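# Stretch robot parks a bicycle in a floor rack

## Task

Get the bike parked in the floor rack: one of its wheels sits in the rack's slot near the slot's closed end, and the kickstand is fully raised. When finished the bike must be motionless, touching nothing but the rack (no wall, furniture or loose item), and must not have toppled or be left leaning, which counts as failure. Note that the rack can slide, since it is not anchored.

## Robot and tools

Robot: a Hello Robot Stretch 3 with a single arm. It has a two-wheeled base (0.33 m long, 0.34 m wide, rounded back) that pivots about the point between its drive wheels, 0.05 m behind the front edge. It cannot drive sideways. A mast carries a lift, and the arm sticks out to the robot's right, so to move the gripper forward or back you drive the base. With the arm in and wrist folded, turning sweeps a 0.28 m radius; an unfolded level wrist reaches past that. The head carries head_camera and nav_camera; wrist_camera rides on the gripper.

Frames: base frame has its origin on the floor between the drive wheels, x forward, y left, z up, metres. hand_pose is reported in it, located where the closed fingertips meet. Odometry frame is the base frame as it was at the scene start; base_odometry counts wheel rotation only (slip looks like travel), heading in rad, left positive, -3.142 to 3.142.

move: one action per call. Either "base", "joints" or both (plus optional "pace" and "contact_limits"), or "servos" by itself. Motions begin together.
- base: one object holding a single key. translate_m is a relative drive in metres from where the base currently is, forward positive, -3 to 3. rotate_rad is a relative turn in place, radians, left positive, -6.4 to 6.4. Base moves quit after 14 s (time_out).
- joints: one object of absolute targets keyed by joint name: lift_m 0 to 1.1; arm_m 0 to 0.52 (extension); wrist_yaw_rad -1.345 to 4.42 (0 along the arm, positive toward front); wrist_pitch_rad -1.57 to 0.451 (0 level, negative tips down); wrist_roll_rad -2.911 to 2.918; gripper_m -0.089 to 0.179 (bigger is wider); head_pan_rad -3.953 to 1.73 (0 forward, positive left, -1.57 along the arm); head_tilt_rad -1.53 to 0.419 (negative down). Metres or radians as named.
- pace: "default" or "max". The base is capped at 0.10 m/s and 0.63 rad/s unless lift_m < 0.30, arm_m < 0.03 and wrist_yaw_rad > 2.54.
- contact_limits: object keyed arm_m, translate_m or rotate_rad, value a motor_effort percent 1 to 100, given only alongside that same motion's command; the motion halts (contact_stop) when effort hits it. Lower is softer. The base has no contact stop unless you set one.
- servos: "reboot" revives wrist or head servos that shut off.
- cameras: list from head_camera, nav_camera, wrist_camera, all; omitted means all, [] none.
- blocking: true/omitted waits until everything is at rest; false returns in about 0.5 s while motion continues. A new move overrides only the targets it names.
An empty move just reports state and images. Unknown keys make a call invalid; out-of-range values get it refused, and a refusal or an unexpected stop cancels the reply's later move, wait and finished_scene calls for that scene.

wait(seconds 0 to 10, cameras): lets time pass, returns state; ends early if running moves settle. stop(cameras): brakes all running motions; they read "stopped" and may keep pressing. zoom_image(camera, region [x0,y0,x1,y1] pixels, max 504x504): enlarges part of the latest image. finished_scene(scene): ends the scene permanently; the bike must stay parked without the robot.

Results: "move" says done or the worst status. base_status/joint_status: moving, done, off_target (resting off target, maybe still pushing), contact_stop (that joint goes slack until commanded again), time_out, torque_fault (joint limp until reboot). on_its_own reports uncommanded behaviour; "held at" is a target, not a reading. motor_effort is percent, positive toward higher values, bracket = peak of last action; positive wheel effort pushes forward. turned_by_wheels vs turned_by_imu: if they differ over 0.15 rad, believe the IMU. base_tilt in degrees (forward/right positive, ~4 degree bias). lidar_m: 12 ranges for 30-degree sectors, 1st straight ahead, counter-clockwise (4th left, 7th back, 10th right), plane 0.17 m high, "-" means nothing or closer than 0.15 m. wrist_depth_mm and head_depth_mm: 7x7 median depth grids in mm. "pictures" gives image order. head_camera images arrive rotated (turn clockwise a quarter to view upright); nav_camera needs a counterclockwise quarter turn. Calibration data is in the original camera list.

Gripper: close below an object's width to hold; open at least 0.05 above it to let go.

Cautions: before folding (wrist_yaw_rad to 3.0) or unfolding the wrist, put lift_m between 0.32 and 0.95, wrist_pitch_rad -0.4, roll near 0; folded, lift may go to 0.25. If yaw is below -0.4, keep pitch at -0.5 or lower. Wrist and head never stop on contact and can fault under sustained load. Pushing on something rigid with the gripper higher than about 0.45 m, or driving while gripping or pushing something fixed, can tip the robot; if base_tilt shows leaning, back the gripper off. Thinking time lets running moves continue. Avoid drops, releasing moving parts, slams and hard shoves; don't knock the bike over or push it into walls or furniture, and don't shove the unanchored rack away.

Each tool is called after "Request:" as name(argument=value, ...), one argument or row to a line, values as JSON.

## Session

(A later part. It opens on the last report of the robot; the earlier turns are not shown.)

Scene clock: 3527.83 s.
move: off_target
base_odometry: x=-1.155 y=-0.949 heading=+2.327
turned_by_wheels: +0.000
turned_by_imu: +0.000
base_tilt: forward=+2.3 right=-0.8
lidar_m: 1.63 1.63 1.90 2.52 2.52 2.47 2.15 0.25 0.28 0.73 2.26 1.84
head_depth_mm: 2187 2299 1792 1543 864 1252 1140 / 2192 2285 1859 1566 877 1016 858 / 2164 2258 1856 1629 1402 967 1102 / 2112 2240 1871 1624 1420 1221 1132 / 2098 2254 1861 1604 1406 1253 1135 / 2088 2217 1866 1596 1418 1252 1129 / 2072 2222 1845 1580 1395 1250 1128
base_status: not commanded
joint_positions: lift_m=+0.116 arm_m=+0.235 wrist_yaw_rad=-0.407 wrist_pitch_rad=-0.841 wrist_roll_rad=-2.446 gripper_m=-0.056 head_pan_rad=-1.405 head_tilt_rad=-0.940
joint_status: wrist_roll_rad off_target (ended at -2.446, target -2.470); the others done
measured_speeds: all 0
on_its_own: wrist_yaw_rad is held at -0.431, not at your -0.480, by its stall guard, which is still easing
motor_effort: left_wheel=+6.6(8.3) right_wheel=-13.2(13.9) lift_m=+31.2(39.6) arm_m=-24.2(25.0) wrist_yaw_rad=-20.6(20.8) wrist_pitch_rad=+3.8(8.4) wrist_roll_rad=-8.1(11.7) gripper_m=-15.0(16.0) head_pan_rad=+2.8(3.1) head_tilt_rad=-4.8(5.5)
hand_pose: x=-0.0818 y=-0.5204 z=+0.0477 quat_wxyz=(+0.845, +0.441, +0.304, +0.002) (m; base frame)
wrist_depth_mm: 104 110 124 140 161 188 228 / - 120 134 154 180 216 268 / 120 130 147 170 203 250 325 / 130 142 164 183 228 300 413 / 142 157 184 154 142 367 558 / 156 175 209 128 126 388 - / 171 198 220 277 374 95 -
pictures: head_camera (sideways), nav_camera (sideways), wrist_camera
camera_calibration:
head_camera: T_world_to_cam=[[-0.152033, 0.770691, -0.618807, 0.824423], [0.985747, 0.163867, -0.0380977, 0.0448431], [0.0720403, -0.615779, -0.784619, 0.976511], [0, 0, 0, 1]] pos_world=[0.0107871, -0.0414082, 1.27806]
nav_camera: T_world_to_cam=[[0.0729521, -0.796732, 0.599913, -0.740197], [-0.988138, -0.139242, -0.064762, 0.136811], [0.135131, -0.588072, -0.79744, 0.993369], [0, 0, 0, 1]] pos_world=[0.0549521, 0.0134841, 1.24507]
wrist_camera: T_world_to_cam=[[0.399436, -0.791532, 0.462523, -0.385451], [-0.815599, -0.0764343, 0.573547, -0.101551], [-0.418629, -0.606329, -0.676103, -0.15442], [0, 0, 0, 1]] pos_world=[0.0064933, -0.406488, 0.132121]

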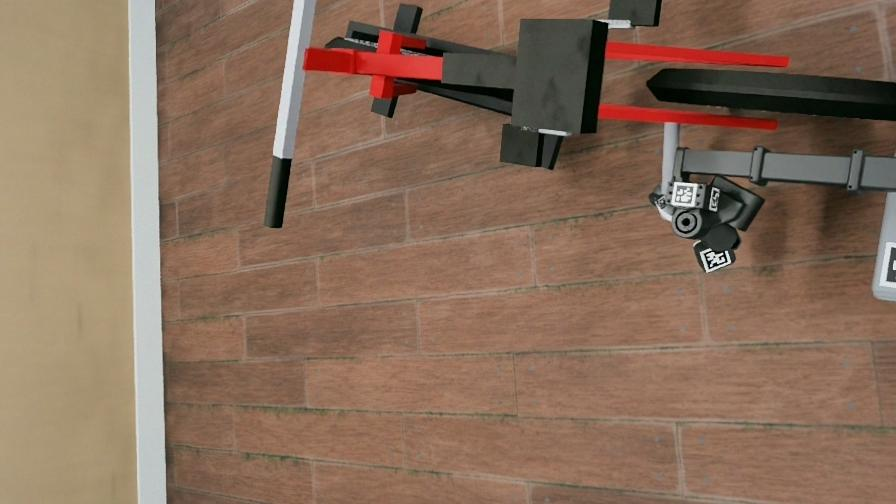

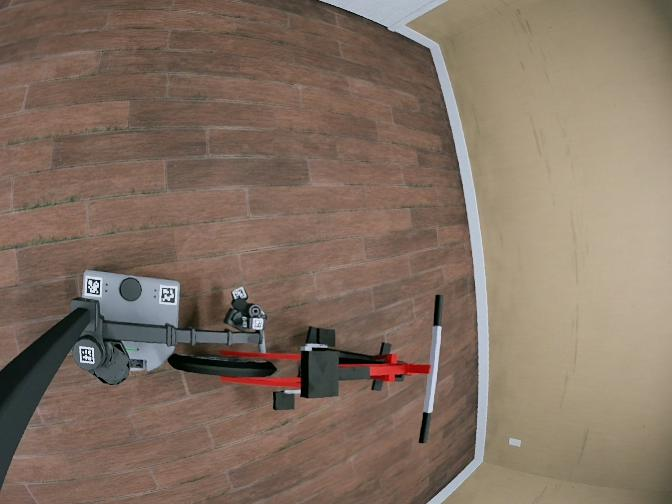

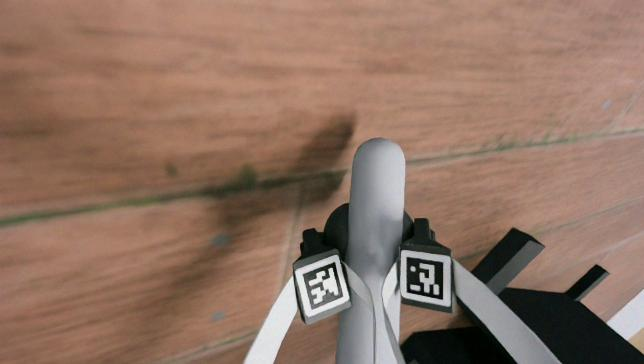

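Request:
move(
  joints={"arm_m": 0.21, "lift_m": 0.117, "wrist_roll_rad": -2.5, "wrist_pitch_rad": -0.82},
)

Request:
move(
  joints={"arm_m": 0.185, "lift_m": 0.12, "wrist_roll_rad": -2.55, "wrist_pitch_rad": -0.82},
)

Scene clock: 3532.07 s.
move: done
base_odometry: x=-1.155 y=-0.949 heading=+2.327
turned_by_wheels: +0.000
turned_by_imu: -0.001
base_tilt: forward=+2.3 right=-0.7
lidar_m: 1.63 1.63 1.89 2.52 2.52 2.47 2.15 0.25 0.28 0.67 2.26 1.84
head_depth_mm: 2188 2291 1820 1544 868 1257 1140 / 2180 2307 1849 1564 880 1015 864 / 2157 2267 1849 1624 1402 1132 958 / 2128 2235 1874 1620 1413 1236 1135 / 2106 2243 1860 1611 1412 1254 1134 / 2064 2228 1840 1602 1405 1251 1131 / 2071 2213 1845 1596 1393 1254 1123
base_status: not commanded
joint_positions: lift_m=+0.117 arm_m=+0.210 wrist_yaw_rad=-0.364 wrist_pitch_rad=-0.792 wrist_roll_rad=-2.489 gripper_m=-0.056 head_pan_rad=-1.405 head_tilt_rad=-0.940
joint_status: all done
measured_speeds: all 0
on_its_own: wrist_yaw_rad is held at -0.390, not at your -0.480, by its stall guard, which is still easing
motor_effort: left_wheel=+2.4(4.0) right_wheel=-7.2(13.0) lift_m=+29.7(39.4) arm_m=-26.9(27.7) wrist_yaw_rad=-22.5(23.8) wrist_pitch_rad=-5.1(6.4) wrist_roll_rad=-3.7(11.3) gripper_m=-14.8(16.2) head_pan_rad=+2.7(3.2) head_tilt_rad=-4.0(5.6)
hand_pose: x=-0.0791 y=-0.5072 z=+0.0564 quat_wxyz=(+0.844, +0.414, +0.340, +0.019) (m; base frame)
wrist_depth_mm: 106 112 127 144 167 198 242 / - 123 140 160 189 230 291 / 124 135 154 181 218 274 366 / 136 150 173 201 256 338 492 / 147 170 197 154 151 415 752 / 164 189 229 128 127 593 - / 185 218 254 142 - 102 -
pictures: head_camera (sideways), nav_camera (sideways), wrist_camera
camera_calibration:
head_camera: T_world_to_cam=[[-0.152033, 0.770691, -0.618807, 0.824423], [0.985747, 0.163867, -0.0380977, 0.0448431], [0.0720403, -0.615779, -0.784619, 0.976511], [0, 0, 0, 1]] pos_world=[0.0107871, -0.0414082, 1.27806]
nav_camera: T_world_to_cam=[[0.0729522, -0.796733, 0.599913, -0.740196], [-0.988138, -0.139242, -0.064762, 0.136811], [0.135131, -0.588072, -0.79744, 0.993369], [0, 0, 0, 1]] pos_world=[0.0549521, 0.0134841, 1.24507]
wrist_camera: T_world_to_cam=[[0.478441, -0.742667, 0.468551, -0.349357], [-0.781251, -0.116383, 0.613271, -0.123093], [-0.400925, -0.65947, -0.635892, -0.167207], [0, 0, 0, 1]] pos_world=[0.00394256, -0.384049, 0.132855]

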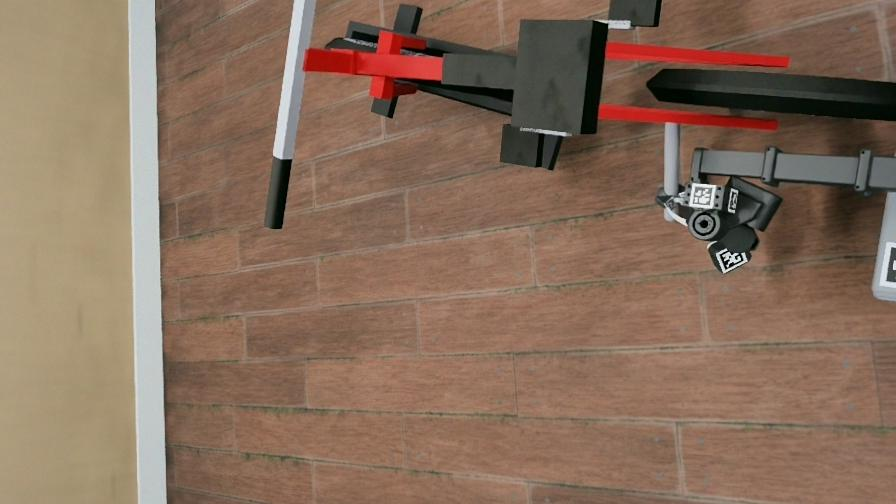

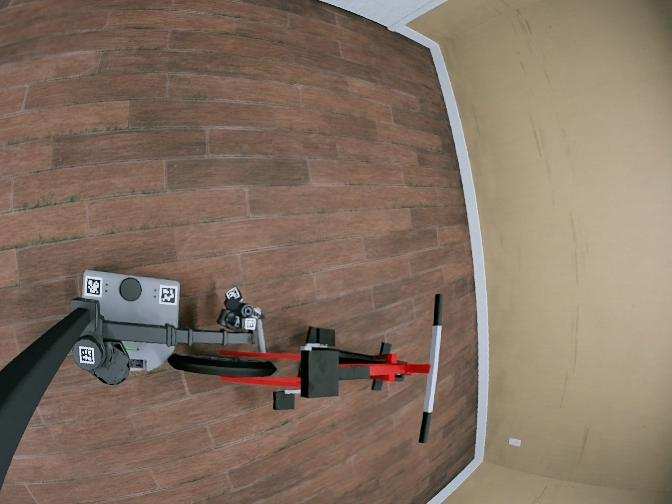

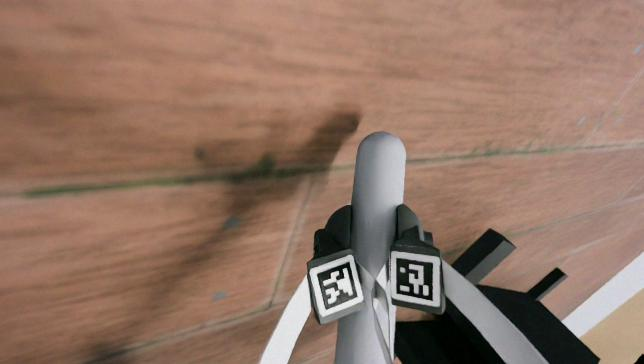

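Scene clock: 3533.20 s.
move: done
base_odometry: x=-1.155 y=-0.949 heading=+2.327
turned_by_wheels: +0.000
turned_by_imu: +0.000
base_tilt: forward=+2.4 right=-0.8
lidar_m: 1.63 1.63 1.89 2.52 2.52 2.47 2.15 0.25 0.28 0.67 2.26 1.85
head_depth_mm: 2203 2306 1833 1548 865 1250 1141 / 2178 2284 1849 1571 881 1017 863 / 2153 2272 1841 1620 1398 1212 933 / 2134 2241 1877 1621 1411 1263 1127 / 2096 2223 1875 1612 1407 1261 1132 / 2090 2227 1857 1593 1406 1249 1125 / 2073 2200 1860 1584 1396 1245 1116
base_status: not commanded
joint_positions: lift_m=+0.120 arm_m=+0.185 wrist_yaw_rad=-0.327 wrist_pitch_rad=-0.795 wrist_roll_rad=-2.539 gripper_m=-0.056 head_pan_rad=-1.405 head_tilt_rad=-0.940
joint_status: all done
measured_speeds: all 0
on_its_own: wrist_yaw_rad is held at -0.344, not at your -0.480, by its stall guard, which is not easing now; wrist_yaw_rad is at rest, and its effort (-14.5) is outside its rest range (-9 to +9)
motor_effort: left_wheel=+1.6(2.5) right_wheel=-7.8(7.9) lift_m=+31.5(38.5) arm_m=-25.5(28.3) wrist_yaw_rad=-14.5(25.6) wrist_pitch_rad=-4.7(5.6) wrist_roll_rad=-3.8(7.6) gripper_m=-15.1(16.1) head_pan_rad=+2.5(3.1) head_tilt_rad=-5.0(5.6)
hand_pose: x=-0.0734 y=-0.4837 z=+0.0590 quat_wxyz=(+0.834, +0.408, +0.368, +0.045) (m; base frame)
wrist_depth_mm: 109 117 129 145 166 195 234 / 117 127 142 162 189 225 281 / 128 139 157 182 217 269 350 / 141 155 178 200 258 333 469 / 156 175 205 157 155 436 714 / 175 199 237 127 126 651 - / 199 232 270 144 412 100 -
pictures: head_camera (sideways), nav_camera (sideways), wrist_camera
camera_calibration:
head_camera: T_world_to_cam=[[-0.152033, 0.770691, -0.618807, 0.824423], [0.985747, 0.163867, -0.0380977, 0.0448431], [0.0720403, -0.615779, -0.784619, 0.976511], [0, 0, 0, 1]] pos_world=[0.0107871, -0.0414082, 1.27806]
nav_camera: T_world_to_cam=[[0.0729522, -0.796733, 0.599913, -0.740197], [-0.988138, -0.139242, -0.064762, 0.136811], [0.135131, -0.588072, -0.79744, 0.993369], [0, 0, 0, 1]] pos_world=[0.0549521, 0.0134841, 1.24507]
wrist_camera: T_world_to_cam=[[0.54526, -0.712434, 0.441735, -0.314738], [-0.750614, -0.180355, 0.63565, -0.147481], [-0.373189, -0.678167, -0.633103, -0.154932], [0, 0, 0, 1]] pos_world=[0.00309409, -0.355898, 0.134689]

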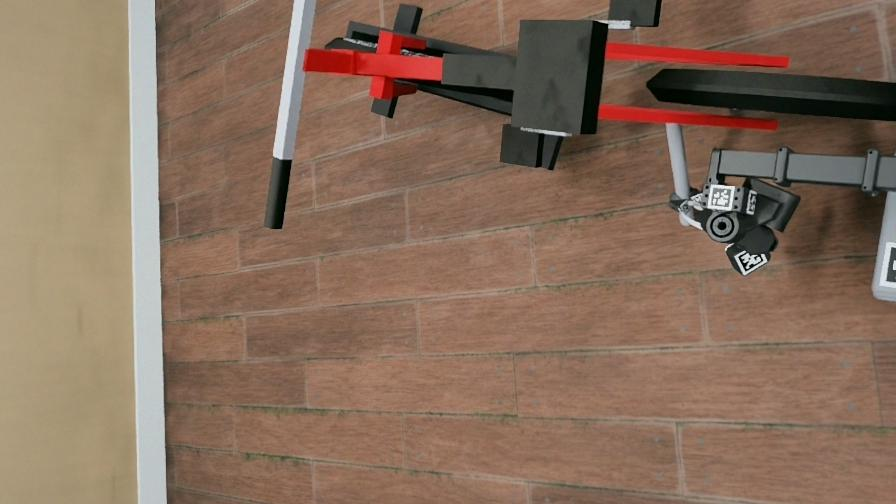

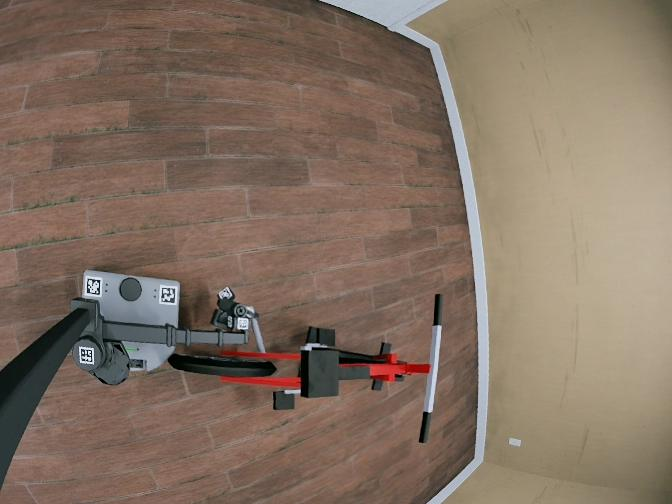

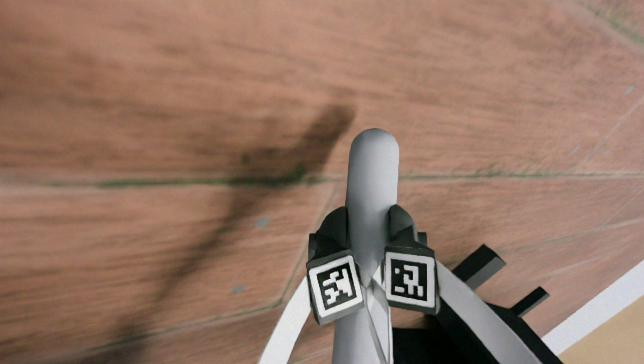

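Request:
move(
  joints={"arm_m": 0.165, "lift_m": 0.13, "wrist_roll_rad": -2.62, "wrist_yaw_rad": -0.4, "wrist_pitch_rad": -0.82, "gripper_m": -0.089},
  cameras=["head_camera", "wrist_camera"],
)

Request:
move(
  joints={"arm_m": 0.145, "lift_m": 0.14, "wrist_roll_rad": -2.7, "wrist_pitch_rad": -0.82},
)

Scene clock: 3546.63 s.
move: off_target
base_odometry: x=-1.155 y=-0.949 heading=+2.327
turned_by_wheels: +0.000
turned_by_imu: -0.001
base_tilt: forward=+2.3 right=-0.8
lidar_m: 1.63 1.63 1.90 2.52 2.52 2.47 2.14 0.25 0.28 2.26 2.26 1.84
head_depth_mm: 2215 2308 1826 1559 868 1254 1146 / 2172 2274 1847 1572 880 1007 861 / 2159 2275 1858 1608 1390 1207 923 / 2110 2250 1875 1616 1427 1260 1115 / 2098 2216 1875 1618 1408 1256 1130 / 2090 2215 1869 1594 1404 1258 1130 / 2064 2210 1860 1596 1389 1245 1123
base_status: not commanded
joint_positions: lift_m=+0.130 arm_m=+0.165 wrist_yaw_rad=-0.363 wrist_pitch_rad=-0.831 wrist_roll_rad=-2.611 gripper_m=-0.087 head_pan_rad=-1.405 head_tilt_rad=-0.940
joint_status: wrist_yaw_rad off_target (ended at -0.363, target -0.400); the others done
measured_speeds: all 0
on_its_own: wrist_yaw_rad is at rest, and its effort (-32.1) is outside its rest range (-9 to +9)
motor_effort: left_wheel=+1.4(1.8) right_wheel=-10.4(10.8) lift_m=+32.8(38.1) arm_m=-24.5(26.3) wrist_yaw_rad=-32.1(34.9) wrist_pitch_rad=+2.5(6.5) wrist_roll_rad=-2.9(5.9) gripper_m=-41.3(99.4) head_pan_rad=+2.4(2.9) head_tilt_rad=-5.2(5.5)
hand_pose: x=-0.0761 y=-0.4548 z=+0.0631 quat_wxyz=(+0.817, +0.427, +0.384, +0.054) (m; base frame)
wrist_depth_mm: 116 124 137 150 168 192 219 / 125 136 149 167 189 221 261 / 138 149 166 186 217 261 317 / 152 166 188 208 256 318 404 / 169 185 216 160 153 400 571 / 190 216 250 127 127 588 894 / 217 252 289 149 442 109 -
pictures: head_camera (sideways), wrist_camera
camera_calibration:
head_camera: T_world_to_cam=[[-0.152033, 0.770691, -0.618807, 0.824423], [0.985747, 0.163867, -0.0380977, 0.0448431], [0.0720403, -0.615779, -0.784619, 0.976512], [0, 0, 0, 1]] pos_world=[0.0107871, -0.0414082, 1.27806]
wrist_camera: T_world_to_cam=[[0.571745, -0.724061, 0.385802, -0.294256], [-0.725117, -0.225977, 0.650492, -0.166744], [-0.383814, -0.651668, -0.65423, -0.121147], [0, 0, 0, 1]] pos_world=[0.000832387, -0.329687, 0.142732]

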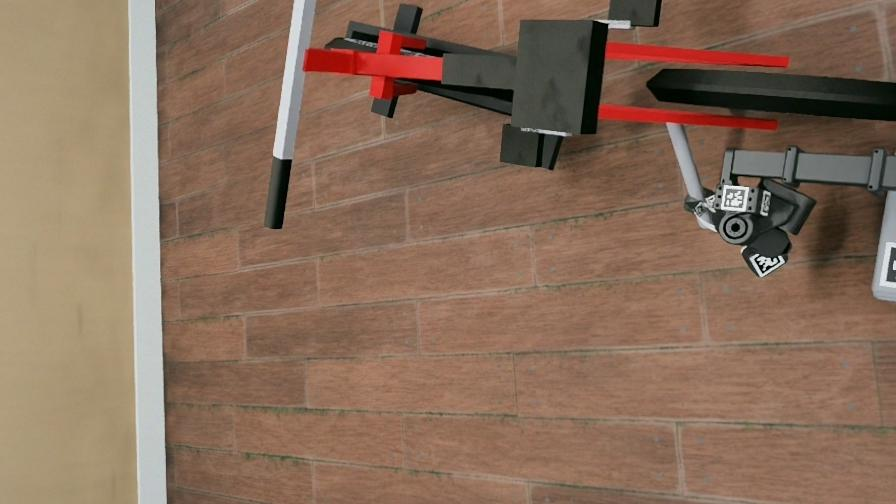

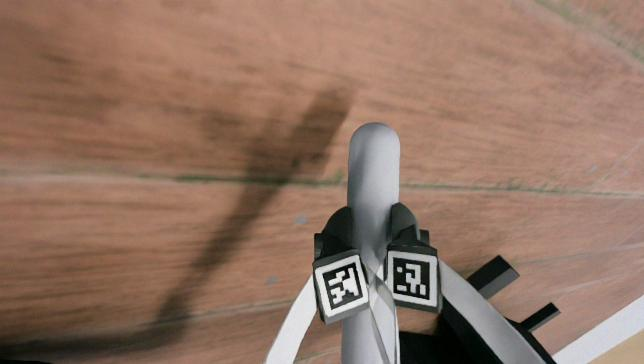

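Scene clock: 3547.67 s.
move: done
base_odometry: x=-1.155 y=-0.949 heading=+2.327
turned_by_wheels: +0.000
turned_by_imu: -0.001
base_tilt: forward=+2.3 right=-0.8
lidar_m: 1.63 1.63 1.90 2.52 2.52 2.47 2.15 0.25 0.28 0.67 2.26 1.84
head_depth_mm: 2200 2312 1823 1544 867 1257 1145 / 2171 2300 1862 1574 881 1012 861 / 2133 2261 1846 1642 1406 1253 875 / 2144 2248 1875 1615 1421 1261 1107 / 2087 2231 1867 1607 1410 1268 1129 / 2081 2217 1843 1606 1400 1249 1123 / 2067 2215 1846 1588 1396 1252 1124
base_status: not commanded
joint_positions: lift_m=+0.140 arm_m=+0.145 wrist_yaw_rad=-0.339 wrist_pitch_rad=-0.841 wrist_roll_rad=-2.689 gripper_m=-0.085 head_pan_rad=-1.405 head_tilt_rad=-0.940
joint_status: all done
measured_speeds: all 0
on_its_own: wrist_yaw_rad is held at -0.347, not at your -0.400, by its stall guard, which is not easing now
motor_effort: left_wheel=+1.2(1.8) right_wheel=-8.0(10.9) lift_m=+32.9(38.6) arm_m=-22.8(25.3) wrist_yaw_rad=-8.2(33.5) wrist_pitch_rad=+3.7(5.6) wrist_roll_rad=-3.8(6.5) gripper_m=-12.4(41.5) head_pan_rad=+2.4(3.3) head_tilt_rad=-5.1(5.7)
hand_pose: x=-0.0720 y=-0.4342 z=+0.0717 quat_wxyz=(+0.799, +0.423, +0.419, +0.083) (m; base frame)
wrist_depth_mm: 126 132 144 157 173 194 216 / 137 145 159 176 195 222 254 / 150 161 178 195 222 260 307 / 170 181 205 213 264 315 389 / 187 207 235 153 297 399 517 / 214 240 276 127 124 575 803 / 205 274 315 153 458 854 -
pictures: head_camera (sideways), nav_camera (sideways), wrist_camera
camera_calibration:
head_camera: T_world_to_cam=[[-0.152033, 0.770691, -0.618807, 0.824423], [0.985747, 0.163867, -0.0380977, 0.0448431], [0.0720402, -0.615779, -0.784619, 0.976512], [0, 0, 0, 1]] pos_world=[0.0107871, -0.0414082, 1.27806]
nav_camera: T_world_to_cam=[[0.0729522, -0.796733, 0.599912, -0.740196], [-0.988138, -0.139242, -0.064762, 0.136811], [0.135131, -0.588072, -0.79744, 0.99337], [0, 0, 0, 1]] pos_world=[0.0549521, 0.0134841, 1.24507]
wrist_camera: T_world_to_cam=[[0.64603, -0.683888, 0.339032, -0.258886], [-0.673142, -0.301017, 0.675477, -0.195287], [-0.359896, -0.664595, -0.654819, -0.104417], [0, 0, 0, 1]] pos_world=[-0.00178712, -0.305229, 0.151309]

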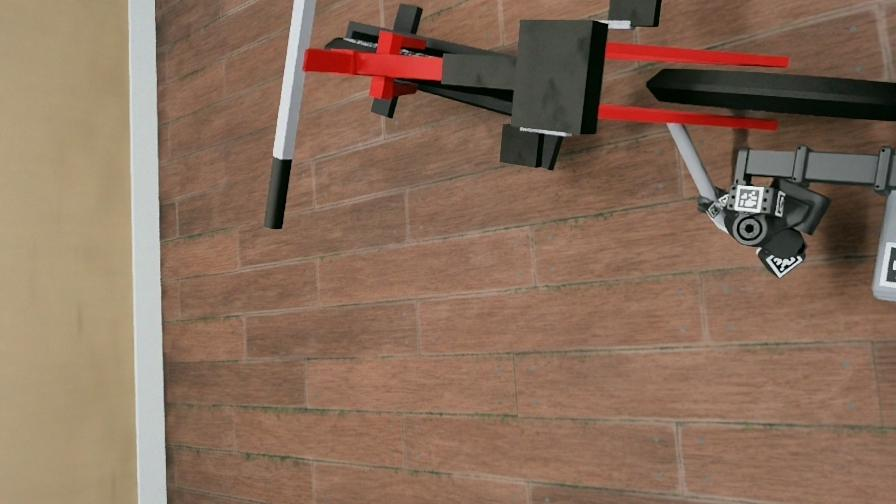

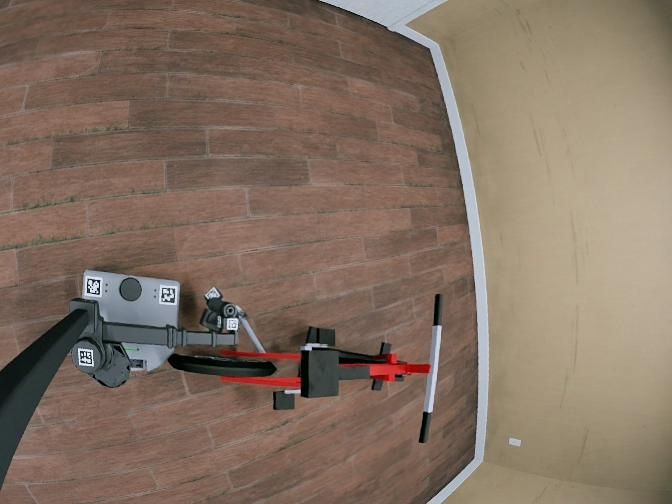

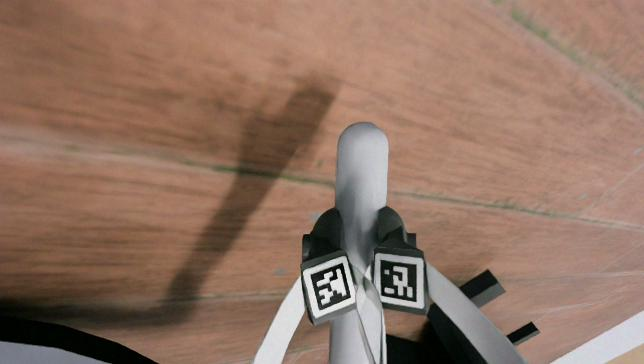

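Request:
move(
  joints={"arm_m": 0.128, "lift_m": 0.158, "wrist_roll_rad": -2.76, "wrist_pitch_rad": -0.82, "wrist_yaw_rad": -0.36},
  cameras=["head_camera", "wrist_camera"],
)

Request:
move(
  joints={"arm_m": 0.113, "lift_m": 0.178, "wrist_roll_rad": -2.82, "wrist_pitch_rad": -0.82},
)

Scene clock: 3553.87 s.
move: off_target
base_odometry: x=-1.155 y=-0.949 heading=+2.327
turned_by_wheels: +0.000
turned_by_imu: -0.001
base_tilt: forward=+2.3 right=-0.8
lidar_m: 1.63 1.63 1.90 2.52 2.52 2.47 2.15 0.25 0.28 0.67 2.26 1.84
head_depth_mm: 2188 2301 1811 1551 865 1257 1146 / 2176 2302 1847 1569 880 1015 863 / 2144 2259 1864 1625 1401 1251 834 / 2127 2259 1876 1616 1412 1262 1101 / 2105 2232 1866 1628 1416 1258 1133 / 2098 2218 1870 1601 1406 1245 1127 / 2045 2220 1850 1585 1389 1248 1125
base_status: not commanded
joint_positions: lift_m=+0.158 arm_m=+0.128 wrist_yaw_rad=-0.366 wrist_pitch_rad=-0.872 wrist_roll_rad=-2.751 gripper_m=-0.085 head_pan_rad=-1.405 head_tilt_rad=-0.940
joint_status: wrist_pitch_rad off_target (ended at -0.872, target -0.820); the others done
measured_speeds: all 0
motor_effort: left_wheel=-2.0(2.1) right_wheel=-1.9(8.0) lift_m=+35.7(39.9) arm_m=-20.4(23.3) wrist_yaw_rad=+4.0(11.9) wrist_pitch_rad=+9.2(10.8) wrist_roll_rad=-3.2(5.6) gripper_m=-13.1(13.5) head_pan_rad=+2.6(3.2) head_tilt_rad=-4.8(5.4)
hand_pose: x=-0.0735 y=-0.4096 z=+0.0849 quat_wxyz=(+0.783, +0.437, +0.432, +0.094) (m; base frame)
wrist_depth_mm: 142 148 158 170 185 201 222 / 154 163 176 191 208 230 256 / 171 181 197 207 239 267 304 / 188 202 223 156 280 321 373 / 213 231 260 154 324 395 483 / 224 266 301 128 127 525 686 / 194 227 337 161 490 699 -
pictures: head_camera (sideways), wrist_camera
camera_calibration:
head_camera: T_world_to_cam=[[-0.152033, 0.770691, -0.618807, 0.824423], [0.985747, 0.163867, -0.0380977, 0.0448431], [0.0720404, -0.615779, -0.784619, 0.976511], [0, 0, 0, 1]] pos_world=[0.0107871, -0.0414082, 1.27806]
wrist_camera: T_world_to_cam=[[0.667761, -0.684973, 0.291389, -0.240318], [-0.648715, -0.343529, 0.679086, -0.21373], [-0.365055, -0.642495, -0.673747, -0.0696303], [0, 0, 0, 1]] pos_world=[-0.00359339, -0.282771, 0.168253]

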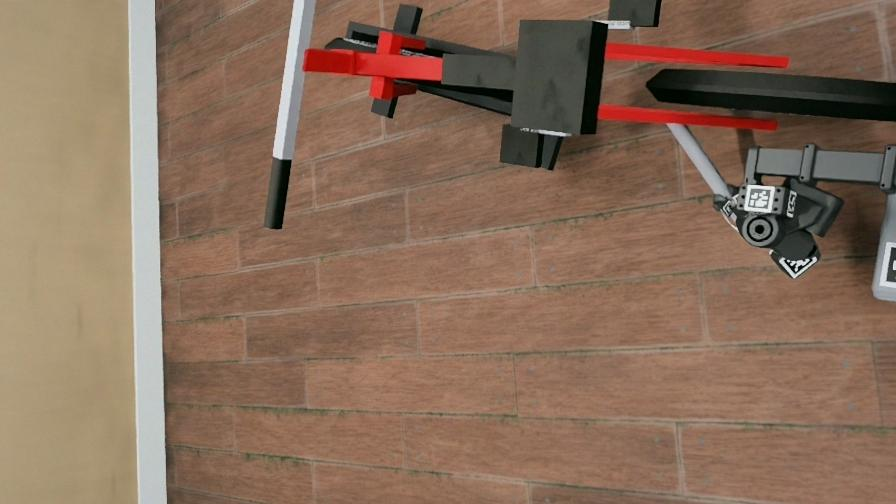

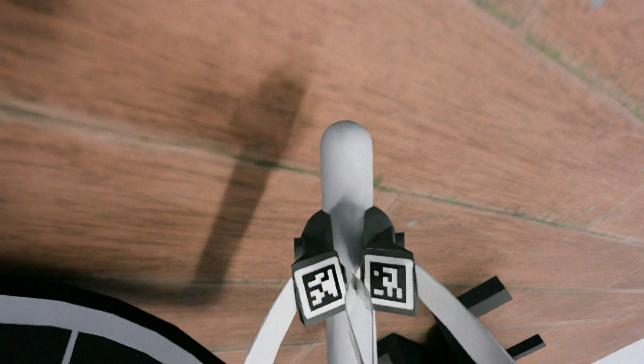

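Scene clock: 3554.80 s.
move: off_target
base_odometry: x=-1.155 y=-0.949 heading=+2.326
turned_by_wheels: +0.000
turned_by_imu: -0.001
base_tilt: forward=+2.3 right=-0.8
lidar_m: 1.63 1.62 1.89 2.52 2.52 2.48 2.15 0.25 0.28 0.73 2.26 1.84
head_depth_mm: 2202 2320 1821 1551 867 1262 1144 / 2154 2275 1852 1570 881 1004 867 / 2158 2270 1861 1622 1392 1255 812 / 2115 2270 1860 1633 1427 1260 971 / 2110 2213 1872 1606 1416 1256 1131 / 2099 2217 1857 1596 1402 1253 1133 / 2057 2201 1859 1594 1402 1246 1121
base_status: not commanded
joint_positions: lift_m=+0.178 arm_m=+0.113 wrist_yaw_rad=-0.389 wrist_pitch_rad=-0.891 wrist_roll_rad=-2.812 gripper_m=-0.085 head_pan_rad=-1.405 head_tilt_rad=-0.940
joint_status: wrist_pitch_rad off_target (ended at -0.891, target -0.820); the others done
measured_speeds: all 0
on_its_own: wrist_yaw_rad is at rest, and its effort (+24.9) is outside its rest range (-9 to +9); wrist_pitch_rad is at rest, and its effort (+12.9) is outside its rest range (-8 to +12)
motor_effort: left_wheel=-7.3(7.6) right_wheel=+9.4(9.4) lift_m=+38.0(40.0) arm_m=-17.9(21.5) wrist_yaw_rad=+24.9(25.8) wrist_pitch_rad=+12.9(14.6) wrist_roll_rad=-2.5(6.6) gripper_m=-14.8(15.0) head_pan_rad=+2.5(3.2) head_tilt_rad=-5.2(5.5)
hand_pose: x=-0.0752 y=-0.3896 z=+0.1022 quat_wxyz=(+0.768, +0.446, +0.447, +0.104) (m; base frame)
wrist_depth_mm: 161 167 177 189 200 216 231 / 175 184 196 209 225 244 267 / 193 204 219 229 258 284 314 / 216 231 250 155 301 334 377 / 235 263 287 151 354 413 475 / 206 244 326 127 406 510 643 / 183 215 250 128 550 718 -
pictures: head_camera (sideways), nav_camera (sideways), wrist_camera
camera_calibration:
head_camera: T_world_to_cam=[[-0.152033, 0.77069, -0.618807, 0.824423], [0.985747, 0.163867, -0.0380977, 0.0448431], [0.0720403, -0.615779, -0.784619, 0.976511], [0, 0, 0, 1]] pos_world=[0.0107871, -0.0414082, 1.27806]
nav_camera: T_world_to_cam=[[0.0729521, -0.796732, 0.599913, -0.740197], [-0.988138, -0.139242, -0.064762, 0.136811], [0.135131, -0.588072, -0.79744, 0.993369], [0, 0, 0, 1]] pos_world=[0.0549521, 0.0134841, 1.24507]
wrist_camera: T_world_to_cam=[[0.692316, -0.677093, 0.249486, -0.221354], [-0.619739, -0.380824, 0.686219, -0.232744], [-0.369624, -0.629697, -0.683272, -0.040148], [0, 0, 0, 1]] pos_world=[-0.00583264, -0.263793, 0.187506]

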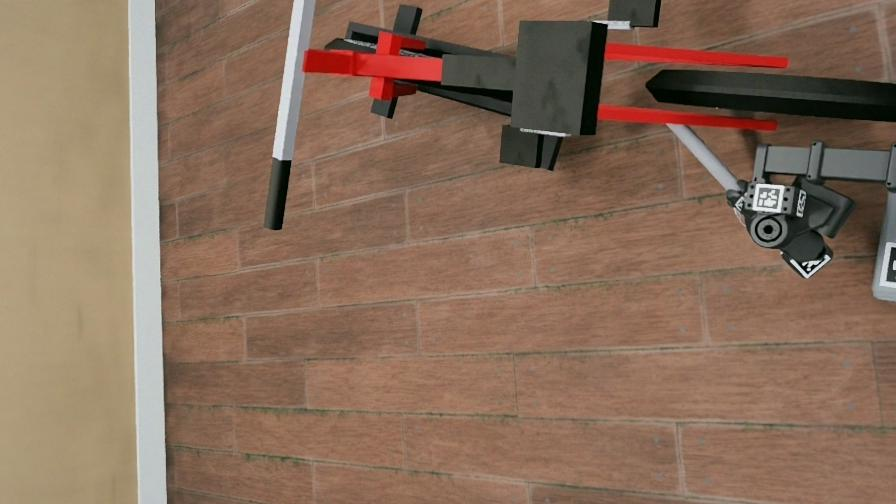

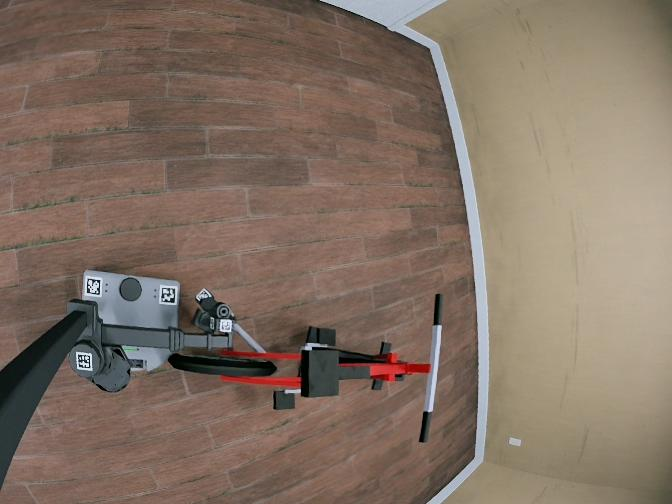

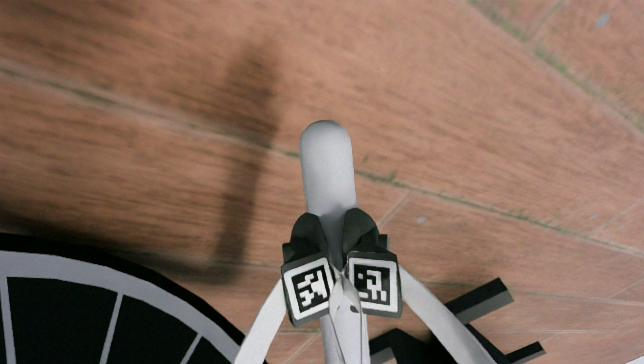

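Request:
move(
  joints={"arm_m": 0.103, "lift_m": 0.198, "wrist_roll_rad": -2.85, "wrist_pitch_rad": -0.85},
  cameras=["head_camera", "wrist_camera"],
)

Request:
move(
  joints={"arm_m": 0.098, "lift_m": 0.218, "wrist_roll_rad": -2.88, "wrist_pitch_rad": -0.85},
)

Scene clock: 3560.33 s.
move: done
base_odometry: x=-1.155 y=-0.949 heading=+2.327
turned_by_wheels: +0.000
turned_by_imu: +0.000
base_tilt: forward=+2.3 right=-0.8
lidar_m: 1.63 1.63 1.90 2.51 2.52 2.47 2.15 0.25 0.27 0.73 2.26 1.84
head_depth_mm: 2214 2312 1830 1571 1120 1254 1141 / 2177 2277 1859 1580 869 1000 873 / 2150 2282 1850 1631 1398 1248 797 / 2137 2256 1867 1615 1410 1258 953 / 2118 2217 1877 1614 1408 1253 1130 / 2080 2213 1858 1598 1411 1256 1127 / 2068 2207 1864 1595 1401 1248 1122
base_status: not commanded
joint_positions: lift_m=+0.198 arm_m=+0.103 wrist_yaw_rad=-0.410 wrist_pitch_rad=-0.863 wrist_roll_rad=-2.846 gripper_m=-0.085 head_pan_rad=-1.405 head_tilt_rad=-0.940
joint_status: all done
measured_speeds: all 0
on_its_own: wrist_yaw_rad is held at -0.406, not at your -0.360, by its stall guard, which is not easing now
motor_effort: left_wheel=-4.1(7.7) right_wheel=-2.1(9.0) lift_m=+28.4(38.4) arm_m=-19.1(20.4) wrist_yaw_rad=+2.8(23.0) wrist_pitch_rad=+2.4(13.5) wrist_roll_rad=-1.7(3.8) gripper_m=-14.9(15.7) head_pan_rad=+2.4(3.0) head_tilt_rad=-5.7(5.7)
hand_pose: x=-0.0803 y=-0.3840 z=+0.1263 quat_wxyz=(+0.765, +0.439, +0.461, +0.095) (m; base frame)
wrist_depth_mm: 181 188 200 213 228 243 263 / 198 208 222 238 258 278 306 / 220 233 250 272 295 326 357 / 245 264 288 316 329 391 439 / 217 268 336 154 288 491 571 / 192 230 299 126 264 682 800 / 173 203 241 553 249 964 -
pictures: head_camera (sideways), wrist_camera
camera_calibration:
head_camera: T_world_to_cam=[[-0.152033, 0.77069, -0.618807, 0.824423], [0.985747, 0.163867, -0.0380977, 0.0448431], [0.0720404, -0.615779, -0.784619, 0.976511], [0, 0, 0, 1]] pos_world=[0.0107871, -0.0414082, 1.27806]
wrist_camera: T_world_to_cam=[[0.7034, -0.669013, 0.240107, -0.214899], [-0.596276, -0.37152, 0.711638, -0.248082], [-0.38689, -0.643736, -0.660243, -0.0317086], [0, 0, 0, 1]] pos_world=[-0.00903272, -0.25635, 0.207208]

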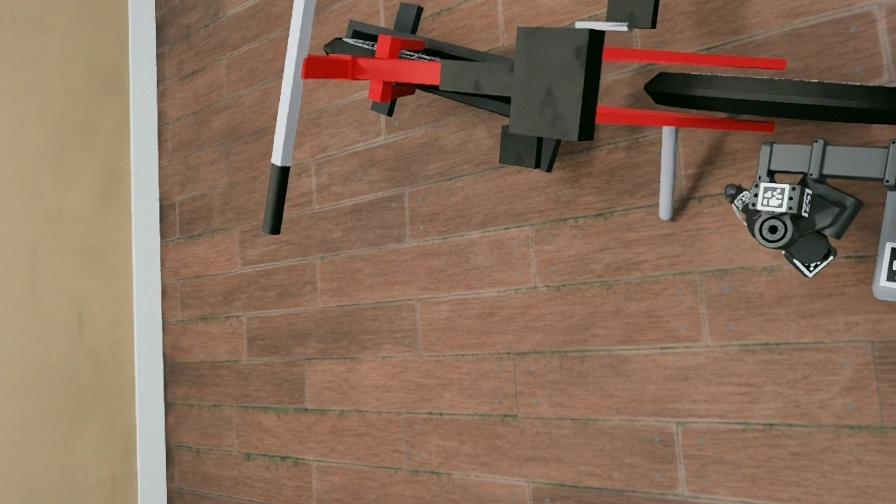

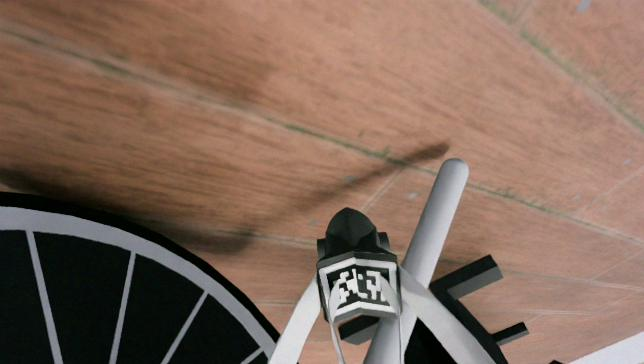

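Scene clock: 3561.23 s.
move: done
base_odometry: x=-1.155 y=-0.949 heading=+2.327
turned_by_wheels: +0.000
turned_by_imu: +0.000
base_tilt: forward=+2.3 right=-0.8
lidar_m: 1.62 1.63 1.90 2.52 2.52 2.47 2.15 0.25 0.27 0.67 2.26 1.83
head_depth_mm: 2194 2298 1843 1582 1121 1257 1145 / 2202 2295 1862 1563 869 1003 868 / 2151 2276 1834 1639 1405 1245 779 / 2096 2264 1870 1625 1415 1260 1104 / 2107 2229 1858 1610 1419 1250 1132 / 2100 2230 1846 1599 1401 1254 1128 / 2069 2207 1855 1601 1389 1243 1126
base_status: not commanded
joint_positions: lift_m=+0.218 arm_m=+0.098 wrist_yaw_rad=-0.409 wrist_pitch_rad=-0.862 wrist_roll_rad=-2.876 gripper_m=-0.085 head_pan_rad=-1.405 head_tilt_rad=-0.940
joint_status: all done
measured_speeds: all 0
on_its_own: wrist_yaw_rad is held at -0.406, not at your -0.360, by its stall guard, which is not easing now
motor_effort: left_wheel=-4.2(4.3) right_wheel=-2.3(2.4) lift_m=+28.5(31.1) arm_m=-18.7(20.6) wrist_yaw_rad=+2.1(3.8) wrist_pitch_rad=+1.9(2.9) wrist_roll_rad=-1.6(4.3) gripper_m=-14.2(15.1) head_pan_rad=+2.3(3.1) head_tilt_rad=-5.1(5.8)
hand_pose: x=-0.0803 y=-0.3791 z=+0.1464 quat_wxyz=(+0.758, +0.438, +0.473, +0.102) (m; base frame)
wrist_depth_mm: 199 208 219 231 247 262 282 / 220 231 245 261 278 302 327 / 245 260 278 300 323 353 387 / 237 287 318 348 357 425 470 / 204 258 368 154 416 526 604 / 184 221 292 126 127 721 854 / 168 192 235 305 263 - -
pictures: head_camera (sideways), nav_camera (sideways), wrist_camera
camera_calibration:
head_camera: T_world_to_cam=[[-0.152033, 0.770691, -0.618807, 0.824423], [0.985747, 0.163867, -0.0380977, 0.0448431], [0.0720403, -0.615779, -0.784619, 0.976512], [0, 0, 0, 1]] pos_world=[0.0107871, -0.0414082, 1.27806]
nav_camera: T_world_to_cam=[[0.0729523, -0.796733, 0.599913, -0.740196], [-0.988138, -0.139242, -0.064762, 0.136811], [0.135131, -0.588072, -0.79744, 0.993369], [0, 0, 0, 1]] pos_world=[0.0549521, 0.0134841, 1.24507]
wrist_camera: T_world_to_cam=[[0.722734, -0.654328, 0.222509, -0.206758], [-0.574581, -0.389953, 0.719578, -0.267029], [-0.384072, -0.647913, -0.657797, -0.0170453], [0, 0, 0, 1]] pos_world=[-0.0105459, -0.25046, 0.226942]

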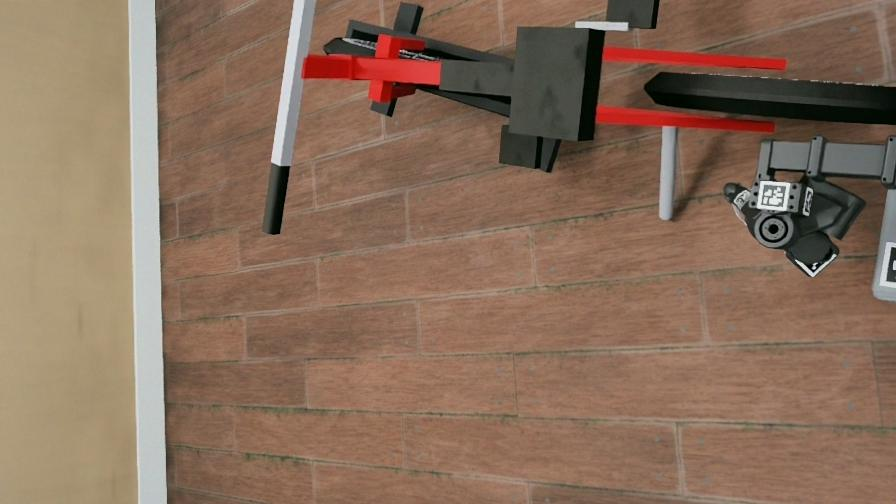

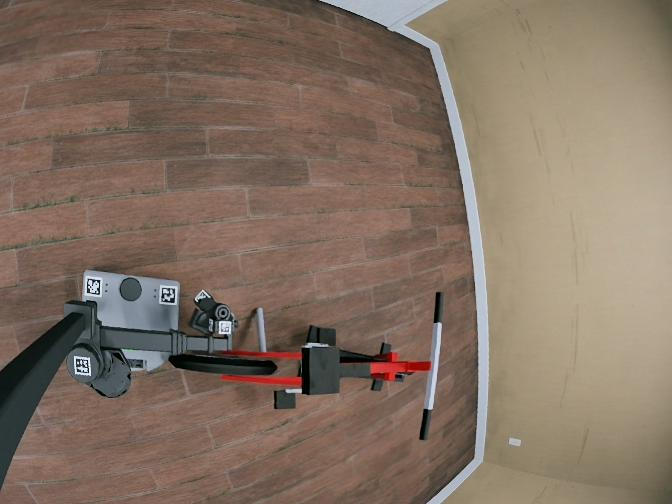

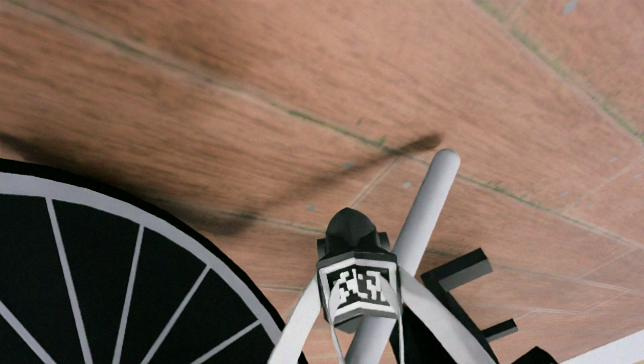

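Request:
move(
  joints={"arm_m": 0.17, "lift_m": 0.25, "wrist_roll_rad": -2.35, "wrist_pitch_rad": -0.75, "wrist_yaw_rad": -0.65, "gripper_m": 0.11},
  cameras=["head_camera", "wrist_camera"],
)

Request:
move(
  joints={"arm_m": 0.198, "lift_m": 0.213},
)

Scene clock: 3621.13 s.
move: done
base_odometry: x=-1.155 y=-0.949 heading=+2.327
turned_by_wheels: +0.000
turned_by_imu: -0.001
base_tilt: forward=+2.3 right=-0.8
lidar_m: 1.63 1.63 1.90 2.51 2.52 2.47 2.15 0.25 0.27 0.67 2.26 1.84
head_depth_mm: 2208 2275 1835 1583 1120 1258 1145 / 2187 2291 1809 1567 870 946 855 / 2161 2248 1830 1627 1398 825 808 / 2113 2270 1870 1625 1420 1218 1135 / 2098 2219 1850 1608 1411 1266 1135 / 2076 2191 1859 1582 1408 1251 1127 / 2060 2203 1850 1586 1396 1249 1122
base_status: not commanded
joint_positions: lift_m=+0.250 arm_m=+0.170 wrist_yaw_rad=-0.649 wrist_pitch_rad=-0.763 wrist_roll_rad=-2.356 gripper_m=+0.110 head_pan_rad=-1.405 head_tilt_rad=-0.940
joint_status: all done
measured_speeds: all 0
motor_effort: left_wheel=-4.0(4.3) right_wheel=-1.8(2.5) lift_m=+26.1(32.4) arm_m=+19.9(21.4) wrist_yaw_rad=-1.0(3.3) wrist_pitch_rad=+2.2(4.7) wrist_roll_rad=+1.8(6.0) gripper_m=+1.1(79.8) head_pan_rad=+2.4(3.5) head_tilt_rad=-4.9(5.7)
hand_pose: x=-0.1230 y=-0.4493 z=+0.1941 quat_wxyz=(+0.858, +0.440, +0.227, -0.138) (m; base frame)
wrist_depth_mm: 211 234 265 294 369 461 608 / 225 250 288 311 417 568 713 / 242 271 316 353 481 597 329 / 262 296 352 386 535 305 352 / 279 306 365 454 602 133 - / 241 245 138 220 247 124 316 / 203 122 167 205 248 367 -
pictures: head_camera (sideways), wrist_camera
camera_calibration:
head_camera: T_world_to_cam=[[-0.152033, 0.770691, -0.618807, 0.824423], [0.985747, 0.163867, -0.0380977, 0.0448431], [0.0720402, -0.615779, -0.784619, 0.976512], [0, 0, 0, 1]] pos_world=[0.0107871, -0.0414082, 1.27806]
wrist_camera: T_world_to_cam=[[0.142011, -0.824906, 0.54714, -0.443489], [-0.800819, 0.229149, 0.553335, -0.0706418], [-0.581826, -0.51674, -0.628059, -0.0186802], [0, 0, 0, 1]] pos_world=[-0.00445962, -0.359302, 0.270007]

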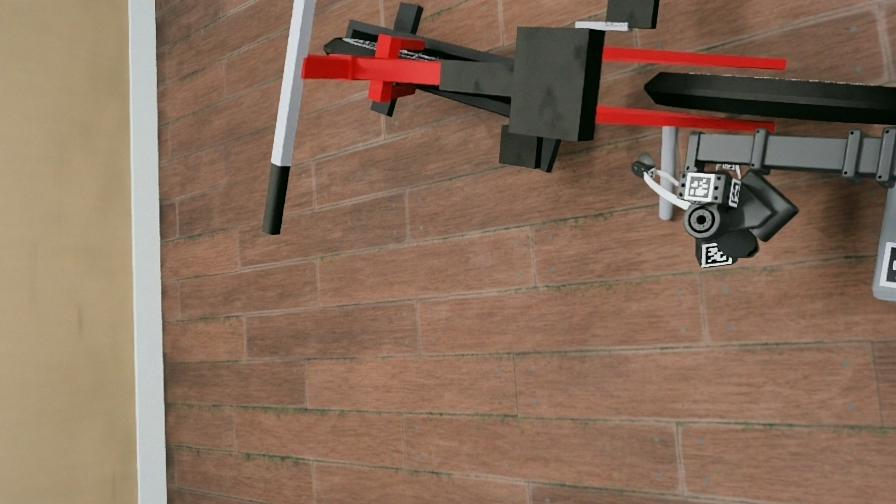

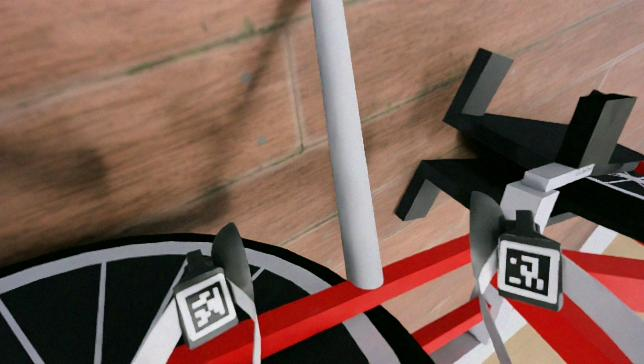

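Scene clock: 3622.30 s.
move: done
base_odometry: x=-1.155 y=-0.949 heading=+2.327
turned_by_wheels: +0.000
turned_by_imu: +0.000
base_tilt: forward=+2.3 right=-0.8
lidar_m: 1.63 1.63 1.90 2.52 2.52 2.47 2.15 0.25 0.27 0.67 2.26 1.84
head_depth_mm: 2205 2314 1840 1570 1114 1253 1148 / 2195 2319 1829 1571 867 968 866 / 2169 2260 1838 1618 1397 864 854 / 2130 2237 1881 1613 1424 1222 1137 / 2098 2217 1868 1611 1408 1259 1132 / 2069 2202 1862 1599 1406 1258 1124 / 2063 2189 1844 1592 1396 1241 1122
base_status: not commanded
joint_positions: lift_m=+0.213 arm_m=+0.198 wrist_yaw_rad=-0.649 wrist_pitch_rad=-0.763 wrist_roll_rad=-2.355 gripper_m=+0.110 head_pan_rad=-1.405 head_tilt_rad=-0.940
joint_status: all done
measured_speeds: all 0
motor_effort: left_wheel=-4.2(4.4) right_wheel=-1.5(2.5) lift_m=+23.4(25.2) arm_m=+19.1(21.5) wrist_yaw_rad=-0.9(2.1) wrist_pitch_rad=+2.1(2.7) wrist_roll_rad=+1.6(1.9) gripper_m=+0.6(1.4) head_pan_rad=+2.6(3.1) head_tilt_rad=-4.9(5.8)
hand_pose: x=-0.1231 y=-0.4773 z=+0.1572 quat_wxyz=(+0.858, +0.440, +0.227, -0.138) (m; base frame)
wrist_depth_mm: 181 200 227 248 317 393 519 / 193 216 248 261 360 435 643 / 208 233 273 295 413 533 287 / 225 256 302 324 469 490 288 / 245 280 332 388 530 133 269 / 253 250 138 418 672 126 306 / 213 123 208 221 206 290 268
pictures: head_camera (sideways), nav_camera (sideways), wrist_camera
camera_calibration:
head_camera: T_world_to_cam=[[-0.152033, 0.770691, -0.618807, 0.824423], [0.985747, 0.163867, -0.0380977, 0.0448431], [0.0720403, -0.615779, -0.784619, 0.976511], [0, 0, 0, 1]] pos_world=[0.0107871, -0.0414082, 1.27806]
nav_camera: T_world_to_cam=[[0.0729522, -0.796733, 0.599913, -0.740197], [-0.988138, -0.139242, -0.064762, 0.136811], [0.135131, -0.588072, -0.79744, 0.993369], [0, 0, 0, 1]] pos_world=[0.0549521, 0.0134841, 1.24507]
wrist_camera: T_world_to_cam=[[0.141912, -0.824741, 0.547415, -0.446381], [-0.800689, 0.229521, 0.553369, -0.0436311], [-0.582029, -0.516839, -0.62779, -0.0565278], [0, 0, 0, 1]] pos_world=[-0.00448909, -0.38735, 0.233012]

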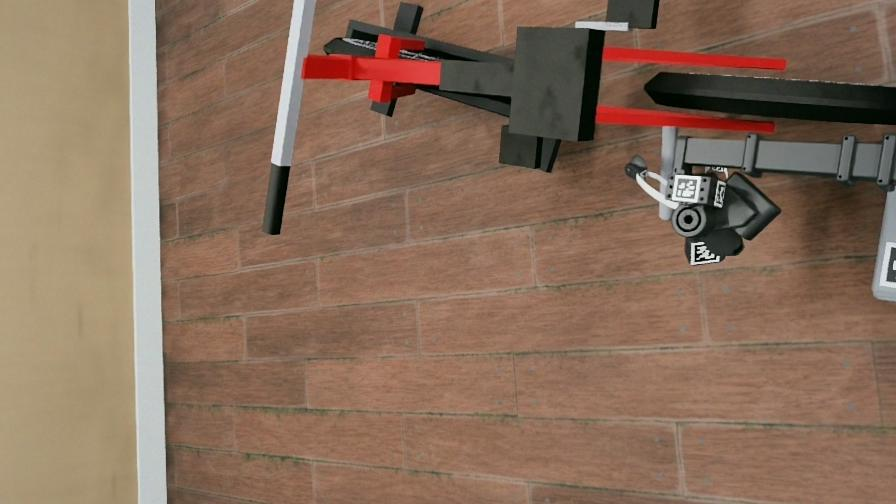

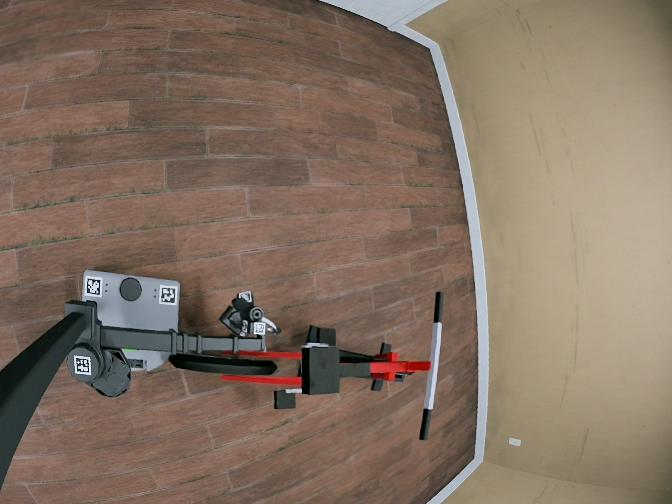

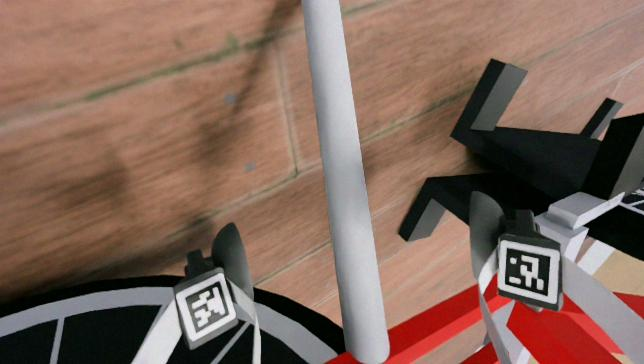

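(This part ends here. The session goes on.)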